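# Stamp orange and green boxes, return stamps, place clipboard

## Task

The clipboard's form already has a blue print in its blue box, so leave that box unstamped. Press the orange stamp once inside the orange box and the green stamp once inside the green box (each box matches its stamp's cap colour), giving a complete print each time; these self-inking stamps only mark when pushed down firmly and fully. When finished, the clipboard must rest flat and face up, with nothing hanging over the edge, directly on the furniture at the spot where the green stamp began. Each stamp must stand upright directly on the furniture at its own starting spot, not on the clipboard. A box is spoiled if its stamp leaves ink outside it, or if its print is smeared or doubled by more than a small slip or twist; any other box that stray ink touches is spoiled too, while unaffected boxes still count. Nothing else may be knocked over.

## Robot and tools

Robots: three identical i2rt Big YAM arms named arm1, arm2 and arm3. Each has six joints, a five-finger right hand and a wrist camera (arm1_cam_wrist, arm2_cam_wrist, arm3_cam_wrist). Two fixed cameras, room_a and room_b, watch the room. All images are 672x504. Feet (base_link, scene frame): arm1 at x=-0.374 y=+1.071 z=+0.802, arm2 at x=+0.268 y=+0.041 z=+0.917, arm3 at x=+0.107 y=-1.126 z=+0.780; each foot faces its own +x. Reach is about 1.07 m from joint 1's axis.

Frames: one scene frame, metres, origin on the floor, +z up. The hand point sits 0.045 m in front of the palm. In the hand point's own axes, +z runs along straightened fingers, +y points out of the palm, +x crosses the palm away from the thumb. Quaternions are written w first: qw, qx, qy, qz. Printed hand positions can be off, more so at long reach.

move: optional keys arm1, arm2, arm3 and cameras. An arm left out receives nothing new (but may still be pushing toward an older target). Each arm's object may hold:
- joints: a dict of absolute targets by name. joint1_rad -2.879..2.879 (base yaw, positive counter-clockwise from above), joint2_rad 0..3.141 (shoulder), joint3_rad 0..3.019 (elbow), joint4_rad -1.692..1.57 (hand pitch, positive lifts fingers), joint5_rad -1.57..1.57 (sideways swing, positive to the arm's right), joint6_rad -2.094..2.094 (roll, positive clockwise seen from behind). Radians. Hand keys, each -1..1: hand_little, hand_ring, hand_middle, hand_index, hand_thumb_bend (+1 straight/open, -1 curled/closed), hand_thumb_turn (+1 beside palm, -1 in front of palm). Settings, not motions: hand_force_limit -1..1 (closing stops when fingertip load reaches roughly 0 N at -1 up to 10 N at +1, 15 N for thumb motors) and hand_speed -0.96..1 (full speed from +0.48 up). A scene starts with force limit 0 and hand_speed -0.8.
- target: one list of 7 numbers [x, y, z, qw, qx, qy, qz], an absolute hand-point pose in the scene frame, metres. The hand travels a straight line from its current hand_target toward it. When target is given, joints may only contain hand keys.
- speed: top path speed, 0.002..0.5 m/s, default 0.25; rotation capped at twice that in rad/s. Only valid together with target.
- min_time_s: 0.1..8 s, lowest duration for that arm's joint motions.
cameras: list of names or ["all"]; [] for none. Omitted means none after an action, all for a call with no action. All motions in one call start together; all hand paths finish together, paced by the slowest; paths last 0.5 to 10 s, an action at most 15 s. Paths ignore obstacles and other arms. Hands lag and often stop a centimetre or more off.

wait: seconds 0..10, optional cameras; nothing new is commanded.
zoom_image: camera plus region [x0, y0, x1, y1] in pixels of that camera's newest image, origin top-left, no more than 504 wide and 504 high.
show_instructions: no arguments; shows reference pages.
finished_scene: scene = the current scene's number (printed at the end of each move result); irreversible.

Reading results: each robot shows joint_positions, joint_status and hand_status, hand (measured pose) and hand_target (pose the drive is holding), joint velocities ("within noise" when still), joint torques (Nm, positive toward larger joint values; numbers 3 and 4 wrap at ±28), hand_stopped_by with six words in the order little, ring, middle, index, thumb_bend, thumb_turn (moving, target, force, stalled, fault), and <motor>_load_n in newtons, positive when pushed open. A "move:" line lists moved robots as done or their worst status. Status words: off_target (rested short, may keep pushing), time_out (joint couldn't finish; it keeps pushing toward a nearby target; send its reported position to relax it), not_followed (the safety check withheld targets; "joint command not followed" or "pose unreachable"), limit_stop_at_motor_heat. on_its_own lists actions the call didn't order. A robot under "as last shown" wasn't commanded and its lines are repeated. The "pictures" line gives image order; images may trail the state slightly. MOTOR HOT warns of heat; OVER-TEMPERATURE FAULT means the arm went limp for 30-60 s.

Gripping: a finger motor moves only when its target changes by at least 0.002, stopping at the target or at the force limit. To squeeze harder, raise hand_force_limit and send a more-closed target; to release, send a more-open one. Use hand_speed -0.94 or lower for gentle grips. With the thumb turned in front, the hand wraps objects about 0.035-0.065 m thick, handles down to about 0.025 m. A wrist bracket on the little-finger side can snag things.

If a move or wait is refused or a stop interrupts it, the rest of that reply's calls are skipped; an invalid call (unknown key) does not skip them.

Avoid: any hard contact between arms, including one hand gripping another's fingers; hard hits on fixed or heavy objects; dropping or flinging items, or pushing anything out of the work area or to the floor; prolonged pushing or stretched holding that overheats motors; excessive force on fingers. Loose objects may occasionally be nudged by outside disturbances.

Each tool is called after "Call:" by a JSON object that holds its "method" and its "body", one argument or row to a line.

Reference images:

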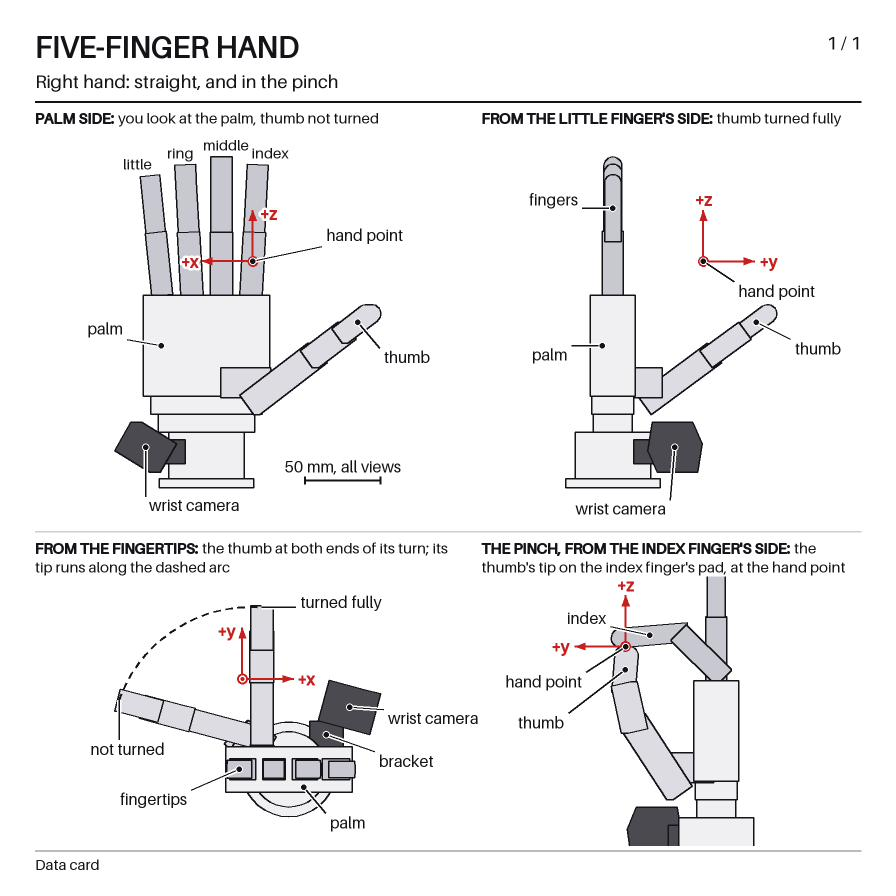

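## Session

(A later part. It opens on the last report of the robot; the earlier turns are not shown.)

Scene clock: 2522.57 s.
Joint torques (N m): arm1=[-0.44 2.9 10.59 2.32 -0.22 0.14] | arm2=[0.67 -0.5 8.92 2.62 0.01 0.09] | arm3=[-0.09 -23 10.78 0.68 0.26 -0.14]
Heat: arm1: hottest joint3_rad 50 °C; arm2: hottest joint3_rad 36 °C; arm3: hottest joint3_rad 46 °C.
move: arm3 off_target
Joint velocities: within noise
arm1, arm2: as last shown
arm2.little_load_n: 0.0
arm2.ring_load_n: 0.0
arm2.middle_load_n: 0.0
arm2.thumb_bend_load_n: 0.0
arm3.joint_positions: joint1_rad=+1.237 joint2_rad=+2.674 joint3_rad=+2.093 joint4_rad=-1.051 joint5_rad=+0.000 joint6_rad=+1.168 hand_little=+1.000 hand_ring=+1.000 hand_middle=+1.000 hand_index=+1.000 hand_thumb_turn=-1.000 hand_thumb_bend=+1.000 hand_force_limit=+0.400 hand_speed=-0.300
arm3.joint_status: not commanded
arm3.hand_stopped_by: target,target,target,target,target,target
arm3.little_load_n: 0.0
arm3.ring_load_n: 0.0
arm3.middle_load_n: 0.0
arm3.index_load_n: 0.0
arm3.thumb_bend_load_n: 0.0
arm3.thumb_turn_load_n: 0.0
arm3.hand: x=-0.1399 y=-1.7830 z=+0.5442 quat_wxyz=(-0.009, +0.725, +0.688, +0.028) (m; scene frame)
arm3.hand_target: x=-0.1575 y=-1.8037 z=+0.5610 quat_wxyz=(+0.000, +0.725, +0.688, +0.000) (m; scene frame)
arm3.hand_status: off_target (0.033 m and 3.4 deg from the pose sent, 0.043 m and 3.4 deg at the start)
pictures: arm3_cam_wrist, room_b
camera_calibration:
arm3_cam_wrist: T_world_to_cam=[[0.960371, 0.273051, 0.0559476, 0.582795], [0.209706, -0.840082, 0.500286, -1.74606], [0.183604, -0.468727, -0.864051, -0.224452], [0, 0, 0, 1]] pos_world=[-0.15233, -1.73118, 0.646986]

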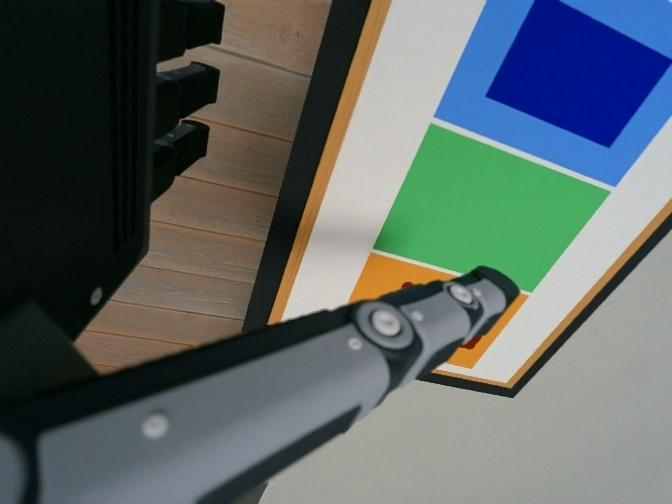

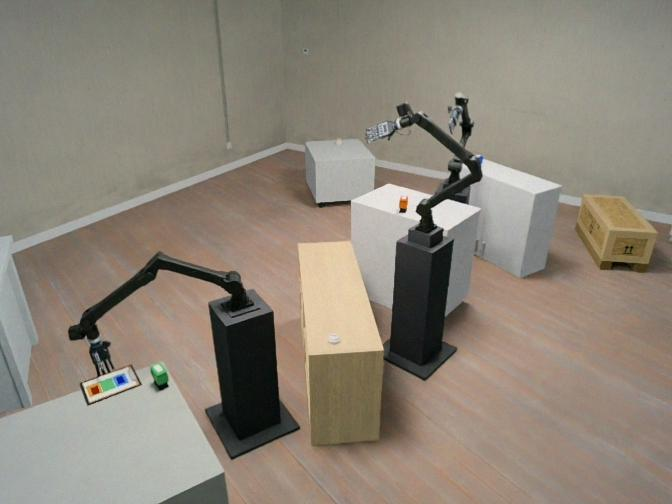

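Call:
{"method": "move", "body": {
  "arm3": {"target": [-0.06, -1.80, 0.572, 0, 0.7254, 0.6884, 0], "speed": 0.06},
  "cameras": ["arm3_cam_wrist", "room_b"]
}}

Call:
{"method": "zoom_image", "body": {
  "camera": "room_b",
  "region": [60, 290, 200, 430]
}}

Scene clock: 2529.57 s.
Joint torques (N m): arm1=[-0.15 3.08 10.59 2.47 -0.2 0.13] | arm2=[0.62 -0.56 8.94 2.61 0.01 0.09] | arm3=[1.55 -23.94 6.13 0.81 0.17 0.08]
Heat: arm1: hottest joint3_rad 50 °C; arm2: hottest joint3_rad 36 °C; arm3: hottest joint3_rad 47 °C.
move: arm3 off_target
Joint velocities: within noise
arm1, arm2: as last shown
arm2.thumb_turn_load_n: 0.0
arm3.joint_positions: joint1_rad=+1.342 joint2_rad=+2.573 joint3_rad=+1.904 joint4_rad=-0.940 joint5_rad=+0.001 joint6_rad=+1.276 hand_little=+1.000 hand_ring=+1.000 hand_middle=+1.000 hand_index=+1.000 hand_thumb_turn=-1.000 hand_thumb_bend=+1.000 hand_force_limit=+0.400 hand_speed=-0.300
arm3.joint_status: not commanded
arm3.hand_stopped_by: target,target,target,target,target,target
arm3.little_load_n: 0.0
arm3.ring_load_n: 0.0
arm3.middle_load_n: 0.0
arm3.index_load_n: 0.0
arm3.thumb_bend_load_n: 0.0
arm3.thumb_turn_load_n: 0.0
arm3.hand: x=-0.0645 y=-1.7869 z=+0.5535 quat_wxyz=(-0.007, +0.726, +0.687, +0.016) (m; scene frame)
arm3.hand_target: x=-0.0599 y=-1.7997 z=+0.5718 quat_wxyz=(+0.000, +0.725, +0.688, +0.000) (m; scene frame)
arm3.hand_status: off_target (0.023 m and 2.0 deg from the pose sent, 0.086 m and 3.4 deg at the start)
pictures: arm3_cam_wrist, room_b
camera_calibration:
arm3_cam_wrist: T_world_to_cam=[[0.961955, 0.270746, 0.0365849, 0.517624], [0.21441, -0.831125, 0.513088, -1.76059], [0.169323, -0.485723, -0.857556, -0.266975], [0, 0, 0, 1]] pos_world=[-0.0752375, -1.73309, 0.655454]

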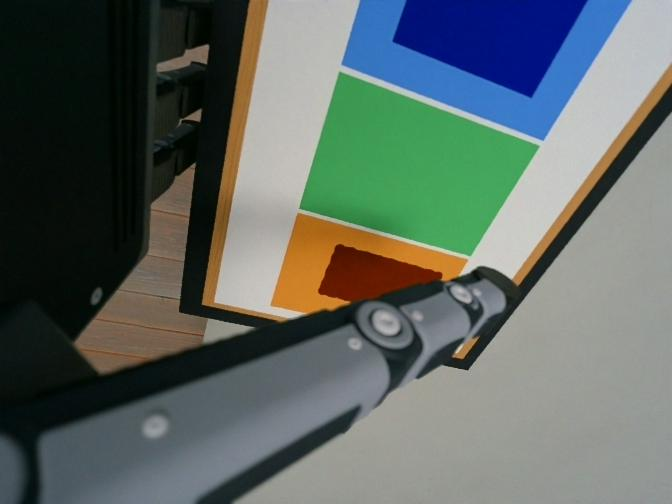

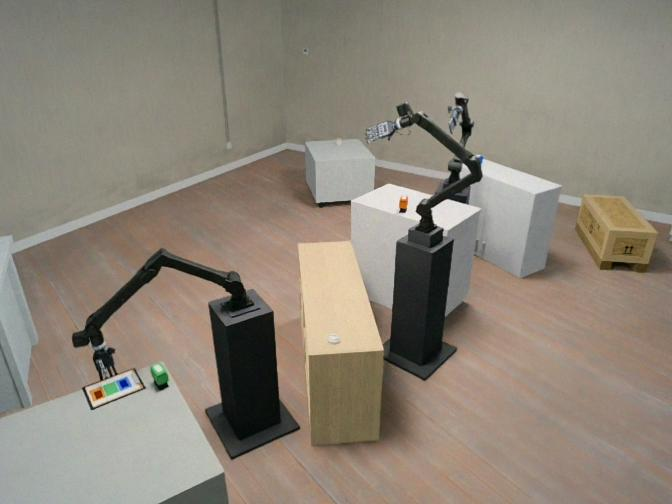

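Scaled by 3.600 from the camera's 672x504 image, which has a finer 960x720 frame.

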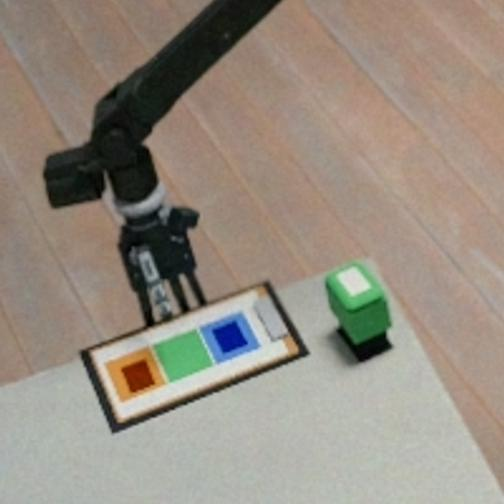

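Call:
{"method": "move", "body": {
  "arm3": {"target": [-0.075, -1.805, 0.594, 0, 0.7254, 0.6884, 0], "speed": 0.08},
  "cameras": []
}}

Scene clock: 2538.53 s.
Joint torques (N m): arm1=[-0.32 3.55 10.66 2.59 -0.23 0.14] | arm2=[0.67 -0.5 8.95 2.62 0.01 0.1] | arm3=[0.09 -24.12 9.01 0.02 0.18 -0.12]
Heat: arm1: hottest joint3_rad 50 °C; arm2: hottest joint3_rad 36 °C; arm3: hottest joint3_rad 47 °C.
move: arm3 off_target
Joint velocities: within noise
arm1, arm2: as last shown
arm2.little_load_n: -0.5
arm2.thumb_turn_load_n: 0.5
arm3.joint_positions: joint1_rad=+1.342 joint2_rad=+2.555 joint3_rad=+1.904 joint4_rad=-0.973 joint5_rad=+0.001 joint6_rad=+1.274 hand_little=+1.000 hand_ring=+1.000 hand_middle=+1.000 hand_index=+1.000 hand_thumb_turn=-1.000 hand_thumb_bend=+1.000 hand_force_limit=+0.400 hand_speed=-0.300
arm3.joint_status: not commanded
arm3.hand_stopped_by: target,target,target,target,target,target
arm3.little_load_n: 0.0
arm3.ring_load_n: 0.0
arm3.middle_load_n: 0.0
arm3.index_load_n: 0.0
arm3.thumb_bend_load_n: 0.0
arm3.thumb_turn_load_n: 0.0
arm3.hand: x=-0.0636 y=-1.7842 z=+0.5647 quat_wxyz=(-0.011, +0.726, +0.687, +0.023) (m; scene frame)
arm3.hand_target: x=-0.0748 y=-1.8041 z=+0.5941 quat_wxyz=(+0.000, +0.725, +0.688, +0.000) (m; scene frame)
arm3.hand_status: off_target (0.038 m and 2.9 deg from the pose sent, 0.045 m and 2.0 deg at the start)
pictures: none
No camera images: "cameras" was empty.

Call:
{"method": "move", "body": {
  "arm3": {"target": [-0.07, -1.80, 0.606, 0, 0.7254, 0.6884, 0], "speed": 0.08},
  "cameras": []
}}

Scene clock: 2542.23 s.
Joint torques (N m): arm1=[-0.09 3.25 10.55 2.44 -0.26 0.12] | arm2=[0.73 -0.56 8.92 2.62 0.01 0.09] | arm3=[0.44 -23.12 6.72 0.12 0.16 -0.08]
Heat: arm1: hottest joint3_rad 50 °C; arm2: hottest joint3_rad 36 °C; arm3: hottest joint3_rad 47 °C.
move: arm3 off_target
Joint velocities: within noise
arm1, arm2: as last shown
arm2.little_load_n: 0.0
arm2.thumb_turn_load_n: 0.0
arm3.joint_positions: joint1_rad=+1.342 joint2_rad=+2.515 joint3_rad=+1.904 joint4_rad=-0.975 joint5_rad=+0.001 joint6_rad=+1.274 hand_little=+1.000 hand_ring=+1.000 hand_middle=+1.000 hand_index=+1.000 hand_thumb_turn=-1.000 hand_thumb_bend=+1.000 hand_force_limit=+0.400 hand_speed=-0.300
arm3.joint_status: not commanded
arm3.hand_stopped_by: target,target,target,target,target,target
arm3.little_load_n: 0.0
arm3.ring_load_n: 0.0
arm3.middle_load_n: 0.0
arm3.index_load_n: 0.0
arm3.thumb_bend_load_n: 0.0
arm3.thumb_turn_load_n: 0.0
arm3.hand: x=-0.0680 y=-1.7961 z=+0.5912 quat_wxyz=(-0.003, +0.726, +0.687, +0.006) (m; scene frame)
arm3.hand_target: x=-0.0700 y=-1.7999 z=+0.6058 quat_wxyz=(+0.000, +0.725, +0.688, +0.000) (m; scene frame)
arm3.hand_status: off_target (0.015 m and 0.8 deg from the pose sent, 0.045 m and 2.9 deg at the start)
pictures: none
No camera images: "cameras" was empty.

Call:
{"method": "move", "body": {
  "arm3": {"target": [-0.072, -1.80, 0.583, 0, 0.7254, 0.6884, 0], "speed": 0.08},
  "cameras": ["arm3_cam_wrist"]
}}

Scene clock: 2546.03 s.
Joint torques (N m): arm1=[0.09 3.66 10.55 2.56 -0.23 0.15] | arm2=[0.67 -0.5 8.92 2.62 0.01 0.09] | arm3=[0.21 -21.07 7.61 0.9 0.17 -0.11]
Heat: arm1: hottest joint3_rad 50 °C; arm2: hottest joint3_rad 36 °C; arm3: hottest joint3_rad 47 °C.
move: arm3 done
Joint velocities: within noise
arm1, arm2: as last shown
arm3.joint_positions: joint1_rad=+1.342 joint2_rad=+2.522 joint3_rad=+1.904 joint4_rad=-0.966 joint5_rad=+0.001 joint6_rad=+1.274 hand_little=+1.000 hand_ring=+1.000 hand_middle=+1.000 hand_index=+1.000 hand_thumb_turn=-1.000 hand_thumb_bend=+1.000 hand_force_limit=+0.400 hand_speed=-0.300
arm3.joint_status: not commanded
arm3.hand_stopped_by: target,target,target,target,target,target
arm3.little_load_n: 0.0
arm3.ring_load_n: 0.0
arm3.middle_load_n: 0.0
arm3.index_load_n: 0.0
arm3.thumb_bend_load_n: 0.0
arm3.thumb_turn_load_n: 0.0
arm3.hand: x=-0.0681 y=-1.7964 z=+0.5867 quat_wxyz=(-0.002, +0.726, +0.687, +0.005) (m; scene frame)
arm3.hand_target: x=-0.0720 y=-1.7997 z=+0.5829 quat_wxyz=(+0.000, +0.725, +0.688, +0.000) (m; scene frame)
arm3.hand_status: done (0.006 m and 0.6 deg from the pose sent, 0.010 m and 0.8 deg at the start)
pictures: arm3_cam_wrist
camera_calibration:
arm3_cam_wrist: T_world_to_cam=[[0.961921, 0.272436, 0.0220379, 0.534017], [0.219812, -0.818992, 0.530033, -1.77242], [0.162449, -0.505006, -0.84769, -0.283407], [0, 0, 0, 1]] pos_world=[-0.0780436, -1.74021, 0.687432]

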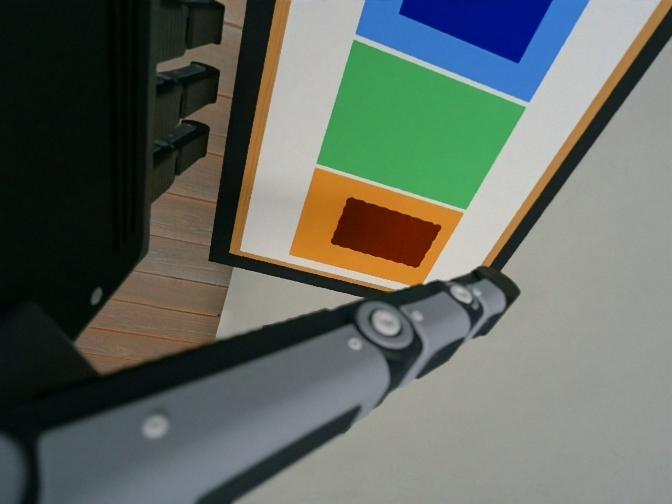

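Call:
{"method": "move", "body": {
  "arm3": {"target": [-0.074, -1.80, 0.566, 0, 0.7254, 0.6884, 0], "speed": 0.08},
  "cameras": []
}}

Scene clock: 2550.10 s.
Joint torques (N m): arm1=[-0.38 3.37 10.44 2.4 -0.22 0.13] | arm2=[0.67 -0.5 8.94 2.62 0 0.1] | arm3=[0.03 -21.66 8.31 0.84 0.18 -0.14]
Heat: arm1: hottest joint3_rad 50 °C; arm2: hottest joint3_rad 36 °C; arm3: hottest joint3_rad 47 °C.
move: arm3 off_target
Joint velocities: within noise
arm1.joint_positions: joint1_rad=+1.491 joint2_rad=+0.614 joint3_rad=+1.322 joint4_rad=-1.165 joint5_rad=+0.001 joint6_rad=-1.311 hand_little=+1.000 hand_ring=+1.000 hand_middle=+1.000 hand_index=+1.000 hand_thumb_turn=+1.000 hand_thumb_bend=+1.000 hand_force_limit=+0.000 hand_speed=-0.800
arm1.joint_status: not commanded
arm1.hand_stopped_by: target,target,target,target,target,target
arm1.little_load_n: 0.0
arm1.ring_load_n: 0.0
arm1.middle_load_n: 0.0
arm1.index_load_n: 0.0
arm1.thumb_bend_load_n: 0.0
arm1.thumb_turn_load_n: 0.0
arm1.hand: x=-0.3025 y=+0.8150 z=+1.2963 quat_wxyz=(+0.219, +0.658, -0.535, +0.482) (m; scene frame)
arm1.hand_target: x=-0.3003 y=+0.8175 z=+1.3067 quat_wxyz=(+0.217, +0.653, -0.532, +0.494) (m; scene frame)
arm1.hand_status: not commanded
arm2.joint_positions: joint1_rad=+0.310 joint2_rad=+0.700 joint3_rad=+1.298 joint4_rad=-1.015 joint5_rad=+0.002 joint6_rad=-1.012 hand_little=+1.000 hand_ring=+1.000 hand_middle=+1.000 hand_index=+1.000 hand_thumb_turn=-1.000 hand_thumb_bend=+0.900 hand_force_limit=-0.600 hand_speed=-0.700
arm2.joint_status: not commanded
arm2.hand_stopped_by: target,target,target,target,target,target
arm2.little_load_n: 0.0
arm2.ring_load_n: 0.0
arm2.middle_load_n: -0.5
arm2.index_load_n: 0.0
arm2.thumb_bend_load_n: 0.0
arm2.thumb_turn_load_n: 0.5
arm2.hand: x=-0.0269 y=-0.0778 z=+1.3955 quat_wxyz=(+0.470, -0.028, -0.839, +0.271) (m; scene frame)
arm2.hand_target: x=-0.0294 y=-0.0769 z=+1.3993 quat_wxyz=(+0.476, -0.036, -0.834, +0.276) (m; scene frame)
arm2.hand_status: not commanded
arm3.joint_positions: joint1_rad=+1.342 joint2_rad=+2.558 joint3_rad=+1.904 joint4_rad=-0.946 joint5_rad=+0.001 joint6_rad=+1.274 hand_little=+1.000 hand_ring=+1.000 hand_middle=+1.000 hand_index=+1.000 hand_thumb_turn=-1.000 hand_thumb_bend=+1.000 hand_force_limit=+0.400 hand_speed=-0.300
arm3.joint_status: not commanded
arm3.hand_stopped_by: target,target,target,target,target,target
arm3.little_load_n: 0.0
arm3.ring_load_n: 0.0
arm3.middle_load_n: 0.0
arm3.index_load_n: 0.0
arm3.thumb_bend_load_n: 0.0
arm3.thumb_turn_load_n: 0.0
arm3.hand: x=-0.0658 y=-1.7902 z=+0.5630 quat_wxyz=(-0.006, +0.726, +0.687, +0.012) (m; scene frame)
arm3.hand_target: x=-0.0740 y=-1.7996 z=+0.5661 quat_wxyz=(+0.000, +0.725, +0.688, +0.000) (m; scene frame)
arm3.hand_status: off_target (0.013 m and 1.5 deg from the pose sent, 0.022 m and 0.6 deg at the start)
pictures: none
No camera images: "cameras" was empty.

Call:
{"method": "move", "body": {
  "arm3": {"target": [-0.045, -1.80, 0.590, 0, 0.7254, 0.6884, 0], "speed": 0.06},
  "cameras": ["arm3_cam_wrist"]
}}

Scene clock: 2553.97 s.
Joint torques (N m): arm1=[-0.09 3.31 10.47 2.61 -0.25 0.21] | arm2=[0.67 -0.56 8.94 2.62 0.01 0.1] | arm3=[1.67 -24.12 6.2 0.65 0.13 0.08]
Heat: arm1: hottest joint3_rad 50 °C; arm2: hottest joint3_rad 36 °C; arm3: hottest joint3_rad 46 °C.
move: arm3 off_target
Joint velocities: within noise
arm1, arm2: as last shown
arm2.middle_load_n: 0.0
arm2.thumb_turn_load_n: 0.0
arm3.joint_positions: joint1_rad=+1.360 joint2_rad=+2.530 joint3_rad=+1.872 joint4_rad=-0.946 joint5_rad=+0.002 joint6_rad=+1.297 hand_little=+1.000 hand_ring=+1.000 hand_middle=+1.000 hand_index=+1.000 hand_thumb_turn=-1.000 hand_thumb_bend=+1.000 hand_force_limit=+0.400 hand_speed=-0.300
arm3.joint_status: not commanded
arm3.hand_stopped_by: target,target,target,target,target,target
arm3.little_load_n: 0.0
arm3.ring_load_n: 0.0
arm3.middle_load_n: 0.0
arm3.index_load_n: 0.0
arm3.thumb_bend_load_n: 0.0
arm3.thumb_turn_load_n: 0.0
arm3.hand: x=-0.0521 y=-1.7885 z=+0.5718 quat_wxyz=(-0.007, +0.727, +0.686, +0.014) (m; scene frame)
arm3.hand_target: x=-0.0450 y=-1.7998 z=+0.5899 quat_wxyz=(+0.000, +0.725, +0.688, +0.000) (m; scene frame)
arm3.hand_status: off_target (0.023 m and 1.8 deg from the pose sent, 0.035 m and 1.5 deg at the start)
pictures: arm3_cam_wrist
camera_calibration:
arm3_cam_wrist: T_world_to_cam=[[0.962796, 0.268272, 0.0324723, 0.503482], [0.213746, -0.829553, 0.515902, -1.77275], [0.16534, -0.489767, -0.856032, -0.262452], [0, 0, 0, 1]] pos_world=[-0.0624384, -1.7342, 0.673548]

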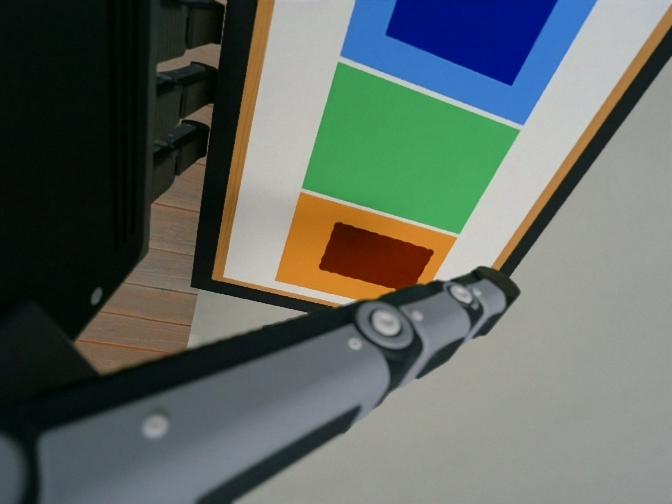

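Call:
{"method": "move", "body": {
  "arm3": {"target": [-0.012, -1.80, 0.592, 0, 0.7254, 0.6884, 0], "speed": 0.06},
  "cameras": ["arm3_cam_wrist", "room_b"]
}}

Call:
{"method": "zoom_image", "body": {
  "camera": "room_b",
  "region": [60, 290, 200, 430]
}}

Scene clock: 2559.67 s.
Joint torques (N m): arm1=[-0.21 3.19 10.56 2.37 -0.28 0.14] | arm2=[0.67 -0.5 8.9 2.62 0 0.09] | arm3=[3.72 -24.18 5.85 0.47 -0.62 0.03]
Heat: arm1: hottest joint3_rad 50 °C; arm2: hottest joint3_rad 36 °C; arm3: hottest joint3_rad 46 °C.
move: arm3 off_target
Joint velocities: within noise
arm1, arm2: as last shown
arm1.middle_load_n: -0.5
arm2.thumb_bend_load_n: -0.5
arm3.joint_positions: joint1_rad=+1.381 joint2_rad=+2.509 joint3_rad=+1.827 joint4_rad=-0.918 joint5_rad=+0.018 joint6_rad=+1.345 hand_little=+1.000 hand_ring=+1.000 hand_middle=+1.000 hand_index=+1.000 hand_thumb_turn=-1.000 hand_thumb_bend=+1.000 hand_force_limit=+0.400 hand_speed=-0.300
arm3.joint_status: not commanded
arm3.hand_stopped_by: target,target,target,target,target,target
arm3.little_load_n: 0.0
arm3.ring_load_n: 0.0
arm3.middle_load_n: 0.5
arm3.index_load_n: 0.0
arm3.thumb_bend_load_n: 0.0
arm3.thumb_turn_load_n: 0.0
arm3.hand: x=-0.0403 y=-1.7857 z=+0.5708 quat_wxyz=(-0.013, +0.736, +0.676, +0.008) (m; scene frame)
arm3.hand_target: x=-0.0121 y=-1.7994 z=+0.5915 quat_wxyz=(+0.000, +0.725, +0.689, +0.000) (m; scene frame)
arm3.hand_status: off_target (0.038 m and 2.6 deg from the pose sent, 0.046 m and 1.8 deg at the start)
pictures: arm3_cam_wrist, room_b
camera_calibration:
arm3_cam_wrist: T_world_to_cam=[[0.969921, 0.242916, 0.0156545, 0.455954], [0.201073, -0.835776, 0.510929, -1.78126], [0.137196, -0.492413, -0.859481, -0.267762], [0, 0, 0, 1]] pos_world=[-0.0473403, -1.73134, 0.672821]

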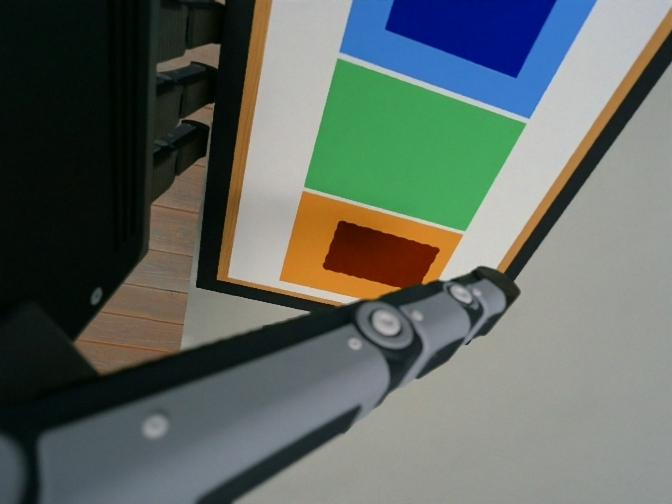

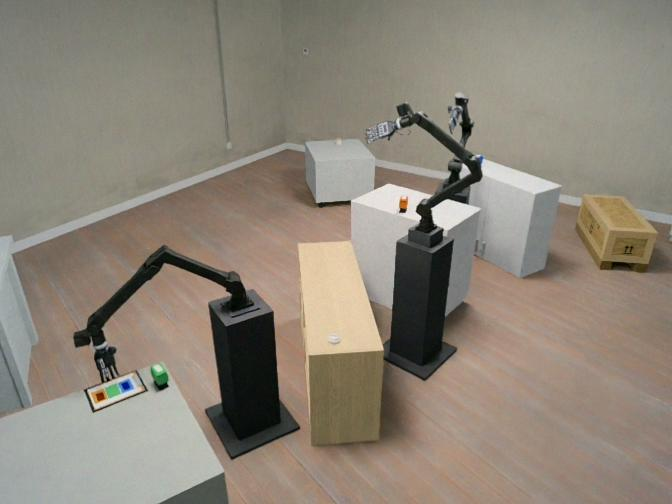

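Scaled by 3.600 from the camera's 672x504 image, which has a finer 960x720 frame.

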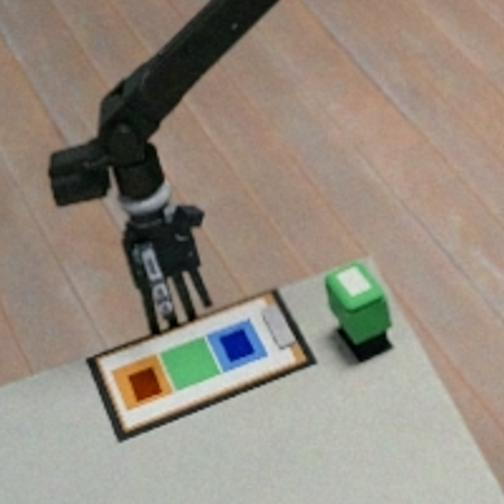

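Call:
{"method": "move", "body": {
  "arm3": {"target": [-0.055, -1.795, 0.605, 0, 0.7254, 0.6884, 0], "speed": 0.06},
  "cameras": ["arm3_cam_wrist"]
}}

Scene clock: 2565.60 s.
Joint torques (N m): arm1=[-0.73 3.9 10.58 2.43 -0.22 0.14] | arm2=[0.67 -0.5 8.9 2.65 0.01 0.09] | arm3=[-0.62 -23.59 8.38 0.06 0 -0.11]
Heat: arm1: hottest joint3_rad 50 °C; arm2: hottest joint3_rad 36 °C; arm3: hottest joint3_rad 45 °C.
move: arm3 off_target
Joint velocities: within noise
arm1, arm2: as last shown
arm1.middle_load_n: 0.0
arm2.thumb_bend_load_n: 0.0
arm3.joint_positions: joint1_rad=+1.373 joint2_rad=+2.496 joint3_rad=+1.827 joint4_rad=-0.946 joint5_rad=+0.006 joint6_rad=+1.299 hand_little=+1.000 hand_ring=+1.000 hand_middle=+1.000 hand_index=+1.000 hand_thumb_turn=-1.000 hand_thumb_bend=+1.000 hand_force_limit=+0.400 hand_speed=-0.300
arm3.joint_status: not commanded
arm3.hand_stopped_by: target,target,target,target,target,target
arm3.little_load_n: 0.0
arm3.ring_load_n: 0.0
arm3.middle_load_n: 0.0
arm3.index_load_n: 0.0
arm3.thumb_bend_load_n: -0.5
arm3.thumb_turn_load_n: 0.0
arm3.hand: x=-0.0406 y=-1.7792 z=+0.5794 quat_wxyz=(-0.012, +0.724, +0.690, +0.018) (m; scene frame)
arm3.hand_target: x=-0.0548 y=-1.7945 z=+0.6052 quat_wxyz=(+0.000, +0.725, +0.688, +0.000) (m; scene frame)
arm3.hand_status: off_target (0.033 m and 2.5 deg from the pose sent, 0.038 m and 2.6 deg at the start)
pictures: arm3_cam_wrist
camera_calibration:
arm3_cam_wrist: T_world_to_cam=[[0.959706, 0.278634, 0.0364311, 0.505652], [0.222909, -0.833807, 0.505052, -1.77234], [0.171101, -0.476581, -0.86232, -0.225962], [0, 0, 0, 1]] pos_world=[-0.0515428, -1.72637, 0.681854]

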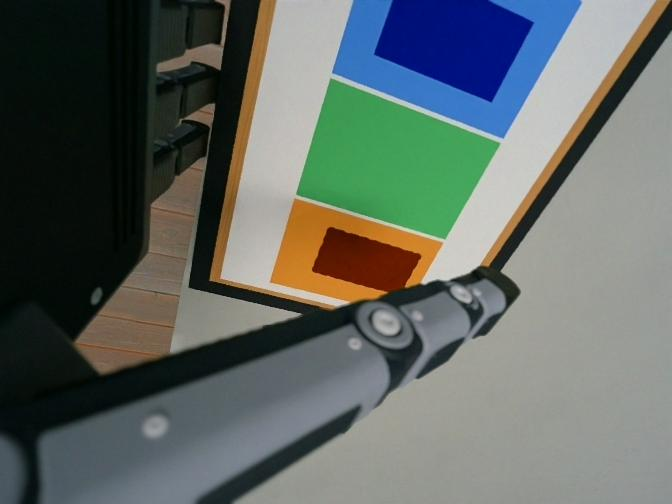

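Call:
{"method": "move", "body": {
  "arm3": {"target": [-0.012, -1.80, 0.597, 0, 0.7254, 0.6884, 0], "speed": 0.06},
  "cameras": ["arm3_cam_wrist", "room_b"]
}}

Call:
{"method": "zoom_image", "body": {
  "camera": "room_b",
  "region": [60, 290, 200, 430]
}}

Scene clock: 2570.30 s.
Joint torques (N m): arm1=[-0.38 3.96 10.67 2.26 -0.23 0.12] | arm2=[0.67 -0.38 8.92 2.62 0 0.09] | arm3=[1.67 -23.47 5.87 0.85 -0.06 0.05]
Heat: arm1: hottest joint3_rad 50 °C; arm2: hottest joint3_rad 36 °C; arm3: hottest joint3_rad 45 °C.
move: arm3 off_target
Joint velocities: within noise
arm1, arm2: as last shown
arm3.joint_positions: joint1_rad=+1.407 joint2_rad=+2.491 joint3_rad=+1.827 joint4_rad=-0.935 joint5_rad=+0.006 joint6_rad=+1.344 hand_little=+1.000 hand_ring=+1.000 hand_middle=+1.000 hand_index=+1.000 hand_thumb_turn=-1.000 hand_thumb_bend=+1.000 hand_force_limit=+0.400 hand_speed=-0.300
arm3.joint_status: not commanded
arm3.hand_stopped_by: target,target,target,target,target,target
arm3.little_load_n: 0.0
arm3.ring_load_n: 0.0
arm3.middle_load_n: 0.0
arm3.index_load_n: 0.0
arm3.thumb_bend_load_n: 0.0
arm3.thumb_turn_load_n: 0.0
arm3.hand: x=-0.0212 y=-1.7911 z=+0.5829 quat_wxyz=(-0.008, +0.728, +0.686, +0.011) (m; scene frame)
arm3.hand_target: x=-0.0121 y=-1.7999 z=+0.5969 quat_wxyz=(+0.000, +0.725, +0.688, +0.000) (m; scene frame)
arm3.hand_status: off_target (0.019 m and 1.6 deg from the pose sent, 0.040 m and 2.5 deg at the start)
pictures: arm3_cam_wrist, room_b
camera_calibration:
arm3_cam_wrist: T_world_to_cam=[[0.96304, 0.268112, 0.0258869, 0.477557], [0.216773, -0.828487, 0.516352, -1.7855], [0.159887, -0.491655, -0.855985, -0.26279], [0, 0, 0, 1]] pos_world=[-0.0308424, -1.7365, 0.684637]

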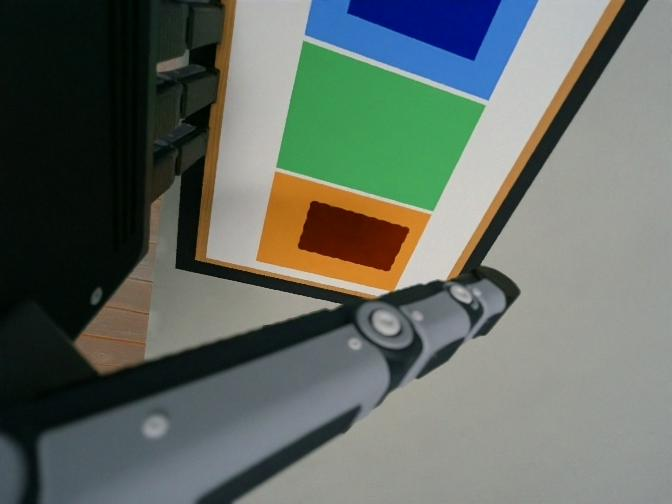

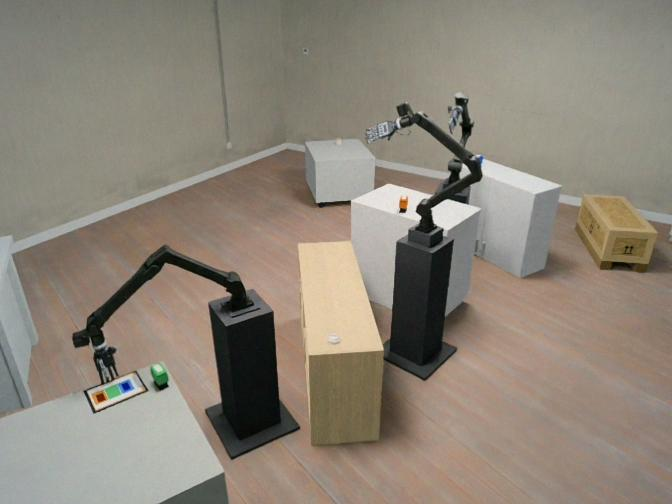

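Scaled by 3.600 from the camera's 672x504 image, which has a finer 960x720 frame.

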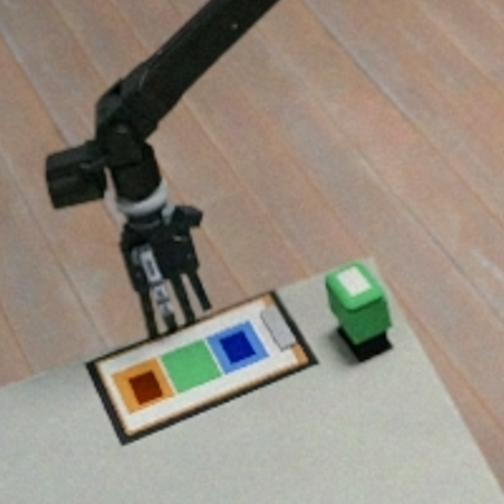

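Call:
{"method": "move", "body": {
  "arm3": {"target": [-0.06, -1.80, 0.63, 0, 0.7254, 0.6884, 0], "speed": 0.1},
  "cameras": []
}}

Call:
{"method": "move", "body": {
  "arm3": {"target": [-0.06, -1.80, 0.585, 0, 0.7254, 0.6884, 0], "speed": 0.1},
  "cameras": ["arm3_cam_wrist"]
}}

Scene clock: 2603.33 s.
Joint torques (N m): arm1=[-0.32 3.6 10.61 2.45 -0.24 0.1] | arm2=[0.67 -0.5 8.92 2.62 0 0.09] | arm3=[0.15 -23.41 10.19 0.03 0.03 -0.13]
Heat: arm1: hottest joint3_rad 50 °C; arm2: hottest joint3_rad 36 °C; arm3: hottest joint2_rad 44 °C.
move: arm3 off_target
Joint velocities: within noise
arm1, arm2: as last shown
arm3.joint_positions: joint1_rad=+1.360 joint2_rad=+2.467 joint3_rad=+1.827 joint4_rad=-0.997 joint5_rad=+0.005 joint6_rad=+1.294 hand_little=+1.000 hand_ring=+1.000 hand_middle=+1.000 hand_index=+1.000 hand_thumb_turn=-1.000 hand_thumb_bend=+1.000 hand_force_limit=+0.400 hand_speed=-0.300
arm3.joint_status: not commanded
arm3.hand_stopped_by: target,target,target,target,target,target
arm3.little_load_n: 0.0
arm3.ring_load_n: 0.0
arm3.middle_load_n: 0.0
arm3.index_load_n: 0.0
arm3.thumb_bend_load_n: 0.0
arm3.thumb_turn_load_n: 0.0
arm3.hand: x=-0.0475 y=-1.7731 z=+0.5984 quat_wxyz=(-0.016, +0.726, +0.687, +0.028) (m; scene frame)
arm3.hand_target: x=-0.0596 y=-1.7986 z=+0.6306 quat_wxyz=(+0.000, +0.725, +0.688, +0.000) (m; scene frame)
arm3.hand_status: off_target (0.043 m and 3.7 deg from the pose sent, 0.062 m and 1.6 deg at the start)
pictures: none
No camera images: "cameras" was empty.

Scene clock: 2604.50 s.
Joint torques (N m): arm1=[0.15 3.25 10.5 2.41 -0.26 0.1] | arm2=[0.67 -0.62 8.92 2.62 0.01 0.09] | arm3=[0.09 -21.48 10.06 0.81 0.02 -0.15]
Heat: arm1: hottest joint3_rad 50 °C; arm2: hottest joint3_rad 36 °C; arm3: hottest joint2_rad 44 °C.
move: arm3 off_target
Joint velocities: within noise
arm1, arm2: as last shown
arm1.thumb_bend_load_n: 0.5
arm2.thumb_bend_load_n: 0.5
arm3.joint_positions: joint1_rad=+1.360 joint2_rad=+2.513 joint3_rad=+1.840 joint4_rad=-0.955 joint5_rad=+0.005 joint6_rad=+1.294 hand_little=+1.000 hand_ring=+1.000 hand_middle=+1.000 hand_index=+1.000 hand_thumb_turn=-1.000 hand_thumb_bend=+1.000 hand_force_limit=+0.400 hand_speed=-0.300
arm3.joint_status: not commanded
arm3.hand_stopped_by: target,target,target,target,target,target
arm3.little_load_n: 0.0
arm3.ring_load_n: 0.0
arm3.middle_load_n: 0.0
arm3.index_load_n: 0.0
arm3.thumb_bend_load_n: 0.0
arm3.thumb_turn_load_n: 0.0
arm3.hand: x=-0.0483 y=-1.7757 z=+0.5725 quat_wxyz=(-0.014, +0.726, +0.687, +0.024) (m; scene frame)
arm3.hand_target: x=-0.0598 y=-1.7989 z=+0.5860 quat_wxyz=(+0.000, +0.725, +0.688, +0.000) (m; scene frame)
arm3.hand_status: off_target (0.030 m and 3.2 deg from the pose sent, 0.033 m and 3.7 deg at the start)
pictures: arm3_cam_wrist
camera_calibration:
arm3_cam_wrist: T_world_to_cam=[[0.961618, 0.27085, 0.0439417, 0.494312], [0.214248, -0.841206, 0.496458, -1.7729], [0.17143, -0.467989, -0.866948, -0.210951], [0, 0, 0, 1]] pos_world=[-0.0593366, -1.72398, 0.675566]

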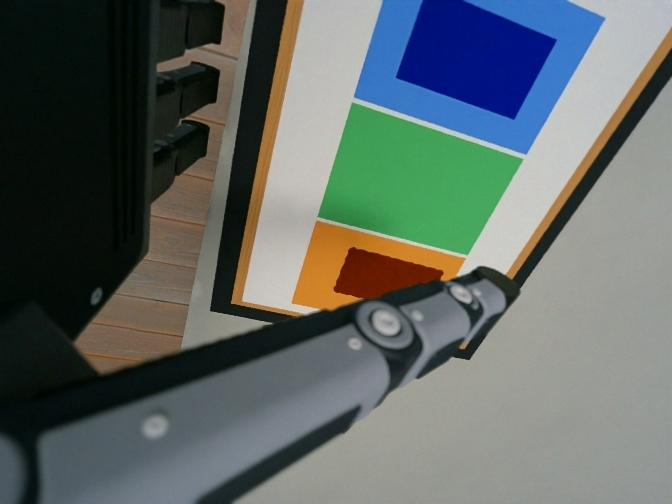

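Call:
{"method": "move", "body": {
  "arm3": {"target": [-0.045, -1.80, 0.594, 0, 0.7254, 0.6884, 0], "speed": 0.06},
  "cameras": ["arm3_cam_wrist"]
}}

Scene clock: 2621.47 s.
Joint torques (N m): arm1=[-0.03 2.78 10.62 2.29 -0.22 0.15] | arm2=[0.73 -0.5 8.94 2.61 0.01 0.1] | arm3=[1.79 -23.3 8.14 0.75 -0.01 0.07]
Heat: arm1: hottest joint3_rad 50 °C; arm2: hottest joint3_rad 36 °C; arm3: hottest joint3_rad 45 °C.
move: arm3 off_target
Joint velocities: within noise
arm1, arm2: as last shown
arm1.thumb_bend_load_n: 0.0
arm2.thumb_bend_load_n: 0.0
arm2.thumb_turn_load_n: 0.5
arm3.joint_positions: joint1_rad=+1.361 joint2_rad=+2.513 joint3_rad=+1.840 joint4_rad=-0.953 joint5_rad=+0.004 joint6_rad=+1.297 hand_little=+1.000 hand_ring=+1.000 hand_middle=+1.000 hand_index=+1.000 hand_thumb_turn=-1.000 hand_thumb_bend=+1.000 hand_force_limit=+0.400 hand_speed=-0.300
arm3.joint_status: not commanded
arm3.hand_stopped_by: target,target,target,target,target,target
arm3.little_load_n: 0.0
arm3.ring_load_n: -0.5
arm3.middle_load_n: 0.0
arm3.index_load_n: 0.0
arm3.thumb_bend_load_n: 0.0
arm3.thumb_turn_load_n: 0.0
arm3.hand: x=-0.0479 y=-1.7765 z=+0.5726 quat_wxyz=(-0.014, +0.727, +0.686, +0.023) (m; scene frame)
arm3.hand_target: x=-0.0447 y=-1.7992 z=+0.5945 quat_wxyz=(+0.000, +0.725, +0.688, +0.000) (m; scene frame)
arm3.hand_status: off_target (0.032 m and 3.1 deg from the pose sent, 0.033 m and 3.2 deg at the start)
pictures: arm3_cam_wrist
camera_calibration:
arm3_cam_wrist: T_world_to_cam=[[0.96236, 0.268269, 0.0435251, 0.489847], [0.211914, -0.840973, 0.497853, -1.77406], [0.170162, -0.46989, -0.866169, -0.21524], [0, 0, 0, 1]] pos_world=[-0.0588355, -1.72448, 0.675465]

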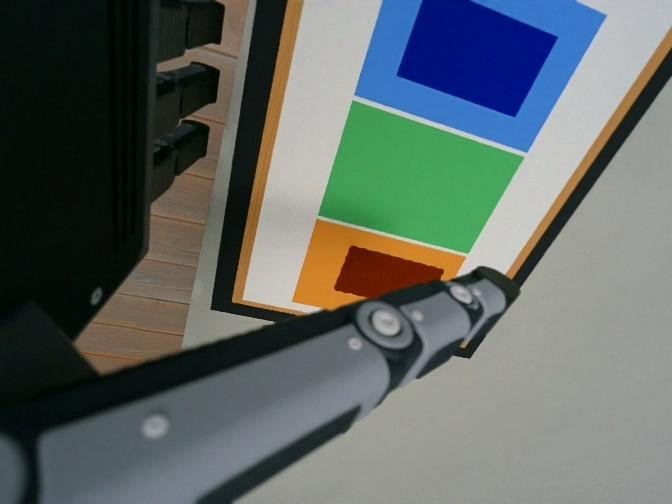

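Call:
{"method": "move", "body": {
  "arm3": {"target": [-0.05, -1.80, 0.606, 0, 0.7254, 0.6884, 0], "speed": 0.06},
  "cameras": []
}}

Scene clock: 2625.00 s.
Joint torques (N m): arm1=[-0.21 3.43 10.45 2.4 -0.19 0.08] | arm2=[0.73 -0.44 8.92 2.59 0.01 0.09] | arm3=[1.14 -23.59 8.54 0.08 0.03 -0.02]
Heat: arm1: hottest joint3_rad 50 °C; arm2: hottest joint3_rad 36 °C; arm3: hottest joint3_rad 45 °C.
move: arm3 off_target
Joint velocities: within noise
arm1.joint_positions: joint1_rad=+1.491 joint2_rad=+0.614 joint3_rad=+1.322 joint4_rad=-1.165 joint5_rad=+0.001 joint6_rad=-1.311 hand_little=+1.000 hand_ring=+1.000 hand_middle=+1.000 hand_index=+1.000 hand_thumb_turn=+1.000 hand_thumb_bend=+1.000 hand_force_limit=+0.000 hand_speed=-0.800
arm1.joint_status: not commanded
arm1.hand_stopped_by: target,target,target,target,target,target
arm1.little_load_n: 0.0
arm1.ring_load_n: 0.0
arm1.middle_load_n: 0.0
arm1.index_load_n: 0.0
arm1.thumb_bend_load_n: 0.0
arm1.thumb_turn_load_n: 0.0
arm1.hand: x=-0.3025 y=+0.8150 z=+1.2963 quat_wxyz=(+0.219, +0.658, -0.535, +0.482) (m; scene frame)
arm1.hand_target: x=-0.3003 y=+0.8175 z=+1.3067 quat_wxyz=(+0.217, +0.653, -0.532, +0.494) (m; scene frame)
arm1.hand_status: not commanded
arm2.joint_positions: joint1_rad=+0.310 joint2_rad=+0.700 joint3_rad=+1.298 joint4_rad=-1.015 joint5_rad=+0.002 joint6_rad=-1.012 hand_little=+1.000 hand_ring=+1.000 hand_middle=+1.000 hand_index=+1.000 hand_thumb_turn=-1.000 hand_thumb_bend=+0.900 hand_force_limit=-0.600 hand_speed=-0.700
arm2.joint_status: not commanded
arm2.hand_stopped_by: target,target,target,target,target,target
arm2.little_load_n: 0.0
arm2.ring_load_n: 0.0
arm2.middle_load_n: 0.0
arm2.index_load_n: 0.0
arm2.thumb_bend_load_n: 0.0
arm2.thumb_turn_load_n: 0.5
arm2.hand: x=-0.0269 y=-0.0778 z=+1.3955 quat_wxyz=(+0.470, -0.028, -0.839, +0.271) (m; scene frame)
arm2.hand_target: x=-0.0294 y=-0.0769 z=+1.3993 quat_wxyz=(+0.476, -0.036, -0.834, +0.276) (m; scene frame)
arm2.hand_status: not commanded
arm3.joint_positions: joint1_rad=+1.361 joint2_rad=+2.502 joint3_rad=+1.840 joint4_rad=-0.956 joint5_rad=+0.004 joint6_rad=+1.297 hand_little=+1.000 hand_ring=+1.000 hand_middle=+1.000 hand_index=+1.000 hand_thumb_turn=-1.000 hand_thumb_bend=+1.000 hand_force_limit=+0.400 hand_speed=-0.300
arm3.joint_status: not commanded
arm3.hand_stopped_by: target,target,target,target,target,target
arm3.little_load_n: 0.0
arm3.ring_load_n: 0.0
arm3.middle_load_n: 0.0
arm3.index_load_n: 0.0
arm3.thumb_bend_load_n: -0.5
arm3.thumb_turn_load_n: 0.0
arm3.hand: x=-0.0489 y=-1.7795 z=+0.5800 quat_wxyz=(-0.011, +0.727, +0.686, +0.019) (m; scene frame)
arm3.hand_target: x=-0.0498 y=-1.7993 z=+0.6061 quat_wxyz=(+0.000, +0.725, +0.688, +0.000) (m; scene frame)
arm3.hand_status: off_target (0.033 m and 2.6 deg from the pose sent, 0.041 m and 3.1 deg at the start)
pictures: none
No camera images: "cameras" was empty.

Call:
{"method": "move", "body": {
  "arm3": {"target": [-0.01, -1.80, 0.598, 0, 0.7254, 0.6884, 0], "speed": 0.06},
  "cameras": ["arm3_cam_wrist"]
}}

Scene clock: 2628.67 s.
Joint torques (N m): arm1=[-0.38 3.14 10.61 2.47 -0.26 0.13] | arm2=[0.67 -0.5 8.92 2.62 0.01 0.09] | arm3=[1.55 -23.36 5.98 0.85 0.02 0.09]
Heat: arm1: hottest joint3_rad 51 °C; arm2: hottest joint3_rad 36 °C; arm3: hottest joint3_rad 45 °C.
move: arm3 off_target
Joint velocities: within noise
arm1, arm2: as last shown
arm2.thumb_turn_load_n: 0.0
arm3.joint_positions: joint1_rad=+1.413 joint2_rad=+2.488 joint3_rad=+1.822 joint4_rad=-0.936 joint5_rad=+0.004 joint6_rad=+1.347 hand_little=+1.000 hand_ring=+1.000 hand_middle=+1.000 hand_index=+1.000 hand_thumb_turn=-1.000 hand_thumb_bend=+1.000 hand_force_limit=+0.400 hand_speed=-0.300
arm3.joint_status: not commanded
arm3.hand_stopped_by: target,target,target,target,target,target
arm3.little_load_n: 0.0
arm3.ring_load_n: 0.0
arm3.middle_load_n: 0.0
arm3.index_load_n: 0.0
arm3.thumb_bend_load_n: 0.0
arm3.thumb_turn_load_n: 0.0
arm3.hand: x=-0.0168 y=-1.7908 z=+0.5838 quat_wxyz=(-0.008, +0.727, +0.687, +0.012) (m; scene frame)
arm3.hand_target: x=-0.0099 y=-1.8000 z=+0.5981 quat_wxyz=(+0.000, +0.725, +0.688, +0.000) (m; scene frame)
arm3.hand_status: off_target (0.018 m and 1.6 deg from the pose sent, 0.047 m and 2.6 deg at the start)
pictures: arm3_cam_wrist
camera_calibration:
arm3_cam_wrist: T_world_to_cam=[[0.962174, 0.270996, 0.0279655, 0.477212], [0.218316, -0.828369, 0.51589, -1.78618], [0.16297, -0.490271, -0.856198, -0.259971], [0, 0, 0, 1]] pos_world=[-0.0268424, -1.7364, 0.685541]

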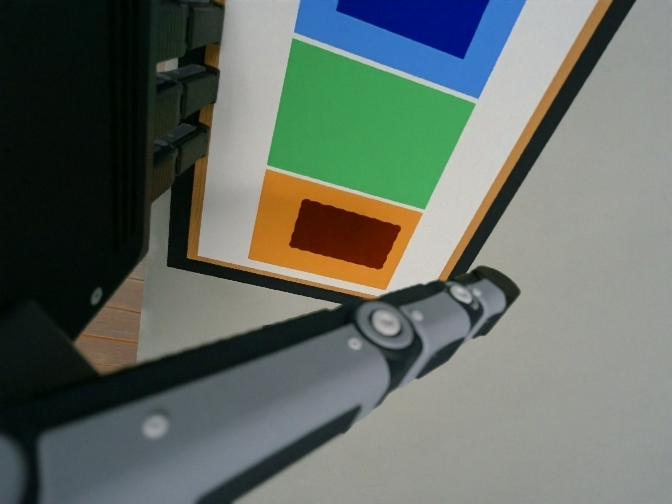

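Call:
{"method": "move", "body": {
  "arm3": {"target": [-0.065, -1.795, 0.625, 0, 0.7254, 0.6884, 0], "speed": 0.1},
  "cameras": []
}}

Call:
{"method": "move", "body": {
  "arm3": {"target": [-0.065, -1.795, 0.592, 0, 0.7254, 0.6884, 0], "speed": 0.06},
  "cameras": []
}}

Scene clock: 2640.53 s.
Joint torques (N m): arm1=[-0.26 3.6 10.5 2.28 -0.22 0.09] | arm2=[0.67 -0.56 8.92 2.62 0 0.09] | arm3=[0.21 -23.65 9.57 0.05 0.06 -0.16]
Heat: arm1: hottest joint3_rad 51 °C; arm2: hottest joint3_rad 36 °C; arm3: hottest joint3_rad 44 °C.
move: arm3 off_target
Joint velocities: within noise
arm1, arm2: as last shown
arm2.middle_load_n: -0.5
arm2.thumb_turn_load_n: 0.5
arm3.joint_positions: joint1_rad=+1.349 joint2_rad=+2.470 joint3_rad=+1.822 joint4_rad=-0.983 joint5_rad=+0.004 joint6_rad=+1.285 hand_little=+1.000 hand_ring=+1.000 hand_middle=+1.000 hand_index=+1.000 hand_thumb_turn=-1.000 hand_thumb_bend=+1.000 hand_force_limit=+0.400 hand_speed=-0.300
arm3.joint_status: not commanded
arm3.hand_stopped_by: target,target,target,target,target,target
arm3.little_load_n: 0.0
arm3.ring_load_n: 0.0
arm3.middle_load_n: 0.0
arm3.index_load_n: 0.0
arm3.thumb_bend_load_n: 0.0
arm3.thumb_turn_load_n: 0.0
arm3.hand: x=-0.0546 y=-1.7715 z=+0.5954 quat_wxyz=(-0.014, +0.727, +0.686, +0.025) (m; scene frame)
arm3.hand_target: x=-0.0646 y=-1.7939 z=+0.6253 quat_wxyz=(+0.000, +0.725, +0.688, +0.000) (m; scene frame)
arm3.hand_status: off_target (0.039 m and 3.3 deg from the pose sent, 0.064 m and 1.6 deg at the start)
pictures: none
No camera images: "cameras" was empty.

Scene clock: 2641.80 s.
Joint torques (N m): arm1=[-0.03 2.96 10.52 2.45 -0.21 0.13] | arm2=[0.67 -0.44 8.94 2.62 0.01 0.09] | arm3=[0.26 -20.78 10.21 0.81 0.07 -0.14]
Heat: arm1: hottest joint3_rad 51 °C; arm2: hottest joint3_rad 36 °C; arm3: hottest joint3_rad 44 °C.
move: arm3 off_target
Joint velocities: within noise
arm1, arm2: as last shown
arm1.thumb_turn_load_n: 0.5
arm2.middle_load_n: 0.0
arm3.joint_positions: joint1_rad=+1.349 joint2_rad=+2.490 joint3_rad=+1.822 joint4_rad=-0.956 joint5_rad=+0.004 joint6_rad=+1.284 hand_little=+1.000 hand_ring=+1.000 hand_middle=+1.000 hand_index=+1.000 hand_thumb_turn=-1.000 hand_thumb_bend=+1.000 hand_force_limit=+0.400 hand_speed=-0.300
arm3.joint_status: not commanded
arm3.hand_stopped_by: target,target,target,target,target,target
arm3.little_load_n: 0.0
arm3.ring_load_n: 0.0
arm3.middle_load_n: 0.0
arm3.index_load_n: 0.0
arm3.thumb_bend_load_n: 0.0
arm3.thumb_turn_load_n: 0.0
arm3.hand: x=-0.0547 y=-1.7720 z=+0.5823 quat_wxyz=(-0.012, +0.727, +0.686, +0.022) (m; scene frame)
arm3.hand_target: x=-0.0647 y=-1.7940 z=+0.5929 quat_wxyz=(+0.000, +0.725, +0.688, +0.000) (m; scene frame)
arm3.hand_status: off_target (0.027 m and 2.9 deg from the pose sent, 0.026 m and 3.3 deg at the start)
pictures: none
No camera images: "cameras" was empty.

Call:
{"method": "move", "body": {
  "arm3": {"target": [-0.065, -1.795, 0.586, 0, 0.7254, 0.6884, 0], "speed": 0.06},
  "cameras": []
}}

Scene clock: 2646.43 s.
Joint torques (N m): arm1=[-0.5 3.19 10.55 2.44 -0.21 0.13] | arm2=[0.62 -0.44 8.92 2.59 0.01 0.09] | arm3=[0.26 -20.6 10.26 0.81 0.06 -0.14]
Heat: arm1: hottest joint3_rad 51 °C; arm2: hottest joint3_rad 36 °C; arm3: hottest joint3_rad 44 °C.
move: arm3 off_target
Joint velocities: within noise
arm1, arm2: as last shown
arm1.index_load_n: -0.5
arm1.thumb_bend_load_n: -0.5
arm1.thumb_turn_load_n: 0.0
arm2.thumb_turn_load_n: 0.0
arm3.joint_positions: joint1_rad=+1.349 joint2_rad=+2.496 joint3_rad=+1.822 joint4_rad=-0.948 joint5_rad=+0.004 joint6_rad=+1.284 hand_little=+1.000 hand_ring=+1.000 hand_middle=+1.000 hand_index=+1.000 hand_thumb_turn=-1.000 hand_thumb_bend=+1.000 hand_force_limit=+0.400 hand_speed=-0.300
arm3.joint_status: not commanded
arm3.hand_stopped_by: target,target,target,target,target,target
arm3.little_load_n: 0.0
arm3.ring_load_n: 0.0
arm3.middle_load_n: 0.0
arm3.index_load_n: 0.0
arm3.thumb_bend_load_n: 0.0
arm3.thumb_turn_load_n: 0.0
arm3.hand: x=-0.0547 y=-1.7721 z=+0.5782 quat_wxyz=(-0.012, +0.727, +0.686, +0.021) (m; scene frame)
arm3.hand_target: x=-0.0647 y=-1.7940 z=+0.5868 quat_wxyz=(+0.000, +0.725, +0.688, +0.000) (m; scene frame)
arm3.hand_status: off_target (0.026 m and 2.8 deg from the pose sent, 0.025 m and 2.9 deg at the start)
pictures: none
No camera images: "cameras" was empty.

Call:
{"method": "move", "body": {
  "arm3": {"target": [-0.065, -1.795, 0.5835, 0, 0.7254, 0.6884, 0], "speed": 0.06},
  "cameras": []
}}

Call:
{"method": "move", "body": {
  "arm3": {"joints": {"joint1_rad": 1.40}, "min_time_s": 1.5},
  "cameras": ["arm3_cam_wrist"]
}}

Scene clock: 2651.50 s.
Joint torques (N m): arm1=[0.03 3.19 10.52 2.47 -0.25 0.12] | arm2=[0.62 -0.56 8.94 2.62 0.01 0.09] | arm3=[0.21 -20.31 10.33 0.79 0.07 -0.14]
Heat: arm1: hottest joint3_rad 51 °C; arm2: hottest joint3_rad 36 °C; arm3: hottest joint3_rad 44 °C.
move: arm3 off_target
Joint velocities: within noise
arm1, arm2: as last shown
arm1.thumb_bend_load_n: 0.0
arm2.index_load_n: -0.5
arm3.joint_positions: joint1_rad=+1.349 joint2_rad=+2.500 joint3_rad=+1.822 joint4_rad=-0.944 joint5_rad=+0.004 joint6_rad=+1.284 hand_little=+1.000 hand_ring=+1.000 hand_middle=+1.000 hand_index=+1.000 hand_thumb_turn=-1.000 hand_thumb_bend=+1.000 hand_force_limit=+0.400 hand_speed=-0.300
arm3.joint_status: not commanded
arm3.hand_stopped_by: target,target,target,target,target,target
arm3.little_load_n: 0.0
arm3.ring_load_n: 0.0
arm3.middle_load_n: 0.0
arm3.index_load_n: 0.0
arm3.thumb_bend_load_n: 0.0
arm3.thumb_turn_load_n: 0.0
arm3.hand: x=-0.0547 y=-1.7720 z=+0.5760 quat_wxyz=(-0.012, +0.727, +0.686, +0.021) (m; scene frame)
arm3.hand_target: x=-0.0647 y=-1.7940 z=+0.5843 quat_wxyz=(+0.000, +0.725, +0.688, +0.000) (m; scene frame)
arm3.hand_status: off_target (0.026 m and 2.8 deg from the pose sent, 0.026 m and 2.8 deg at the start)
pictures: none
No camera images: "cameras" was empty.

Scene clock: 2653.30 s.
Joint torques (N m): arm1=[-0.21 3.84 10.44 2.39 -0.2 0.14] | arm2=[0.67 -0.5 8.92 2.62 0.01 0.1] | arm3=[2.55 -20.42 10.33 0.81 -0.14 -0.14]
Heat: arm1: hottest joint3_rad 51 °C; arm2: hottest joint3_rad 36 °C; arm3: hottest joint3_rad 44 °C.
move: arm3 done
Joint velocities: within noise
arm1, arm2: as last shown
arm1.index_load_n: 0.0
arm2.index_load_n: 0.0
arm2.thumb_turn_load_n: 0.5
arm3.joint_positions: joint1_rad=+1.373 joint2_rad=+2.500 joint3_rad=+1.822 joint4_rad=-0.944 joint5_rad=+0.009 joint6_rad=+1.284 hand_little=+1.000 hand_ring=+1.000 hand_middle=+1.000 hand_index=+1.000 hand_thumb_turn=-1.000 hand_thumb_bend=+1.000 hand_force_limit=+0.400 hand_speed=-0.300
arm3.joint_status: all done
arm3.hand_stopped_by: target,target,target,target,target,target
arm3.little_load_n: 0.0
arm3.ring_load_n: 0.0
arm3.middle_load_n: 0.5
arm3.index_load_n: 0.0
arm3.thumb_bend_load_n: 0.0
arm3.thumb_turn_load_n: 0.0
arm3.hand: x=-0.0400 y=-1.7754 z=+0.5757 quat_wxyz=(-0.014, +0.719, +0.695, +0.020) (m; scene frame)
arm3.hand_target: x=-0.0283 y=-1.8024 z=+0.5844 quat_wxyz=(+0.000, +0.706, +0.708, -0.001) (m; scene frame)
arm3.hand_status: not commanded
pictures: arm3_cam_wrist
camera_calibration:
arm3_cam_wrist: T_world_to_cam=[[0.955663, 0.292027, 0.037784, 0.526989], [0.234997, -0.83369, 0.499738, -1.76365], [0.177437, -0.468702, -0.865352, -0.211468], [0, 0, 0, 1]] pos_world=[-0.0516493, -1.72335, 0.678456]

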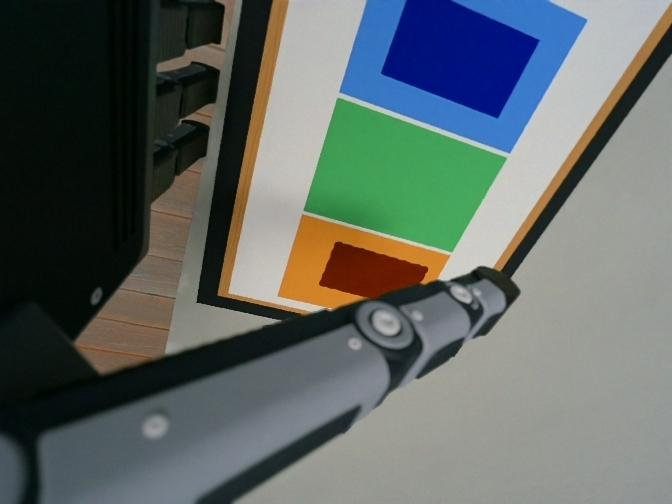

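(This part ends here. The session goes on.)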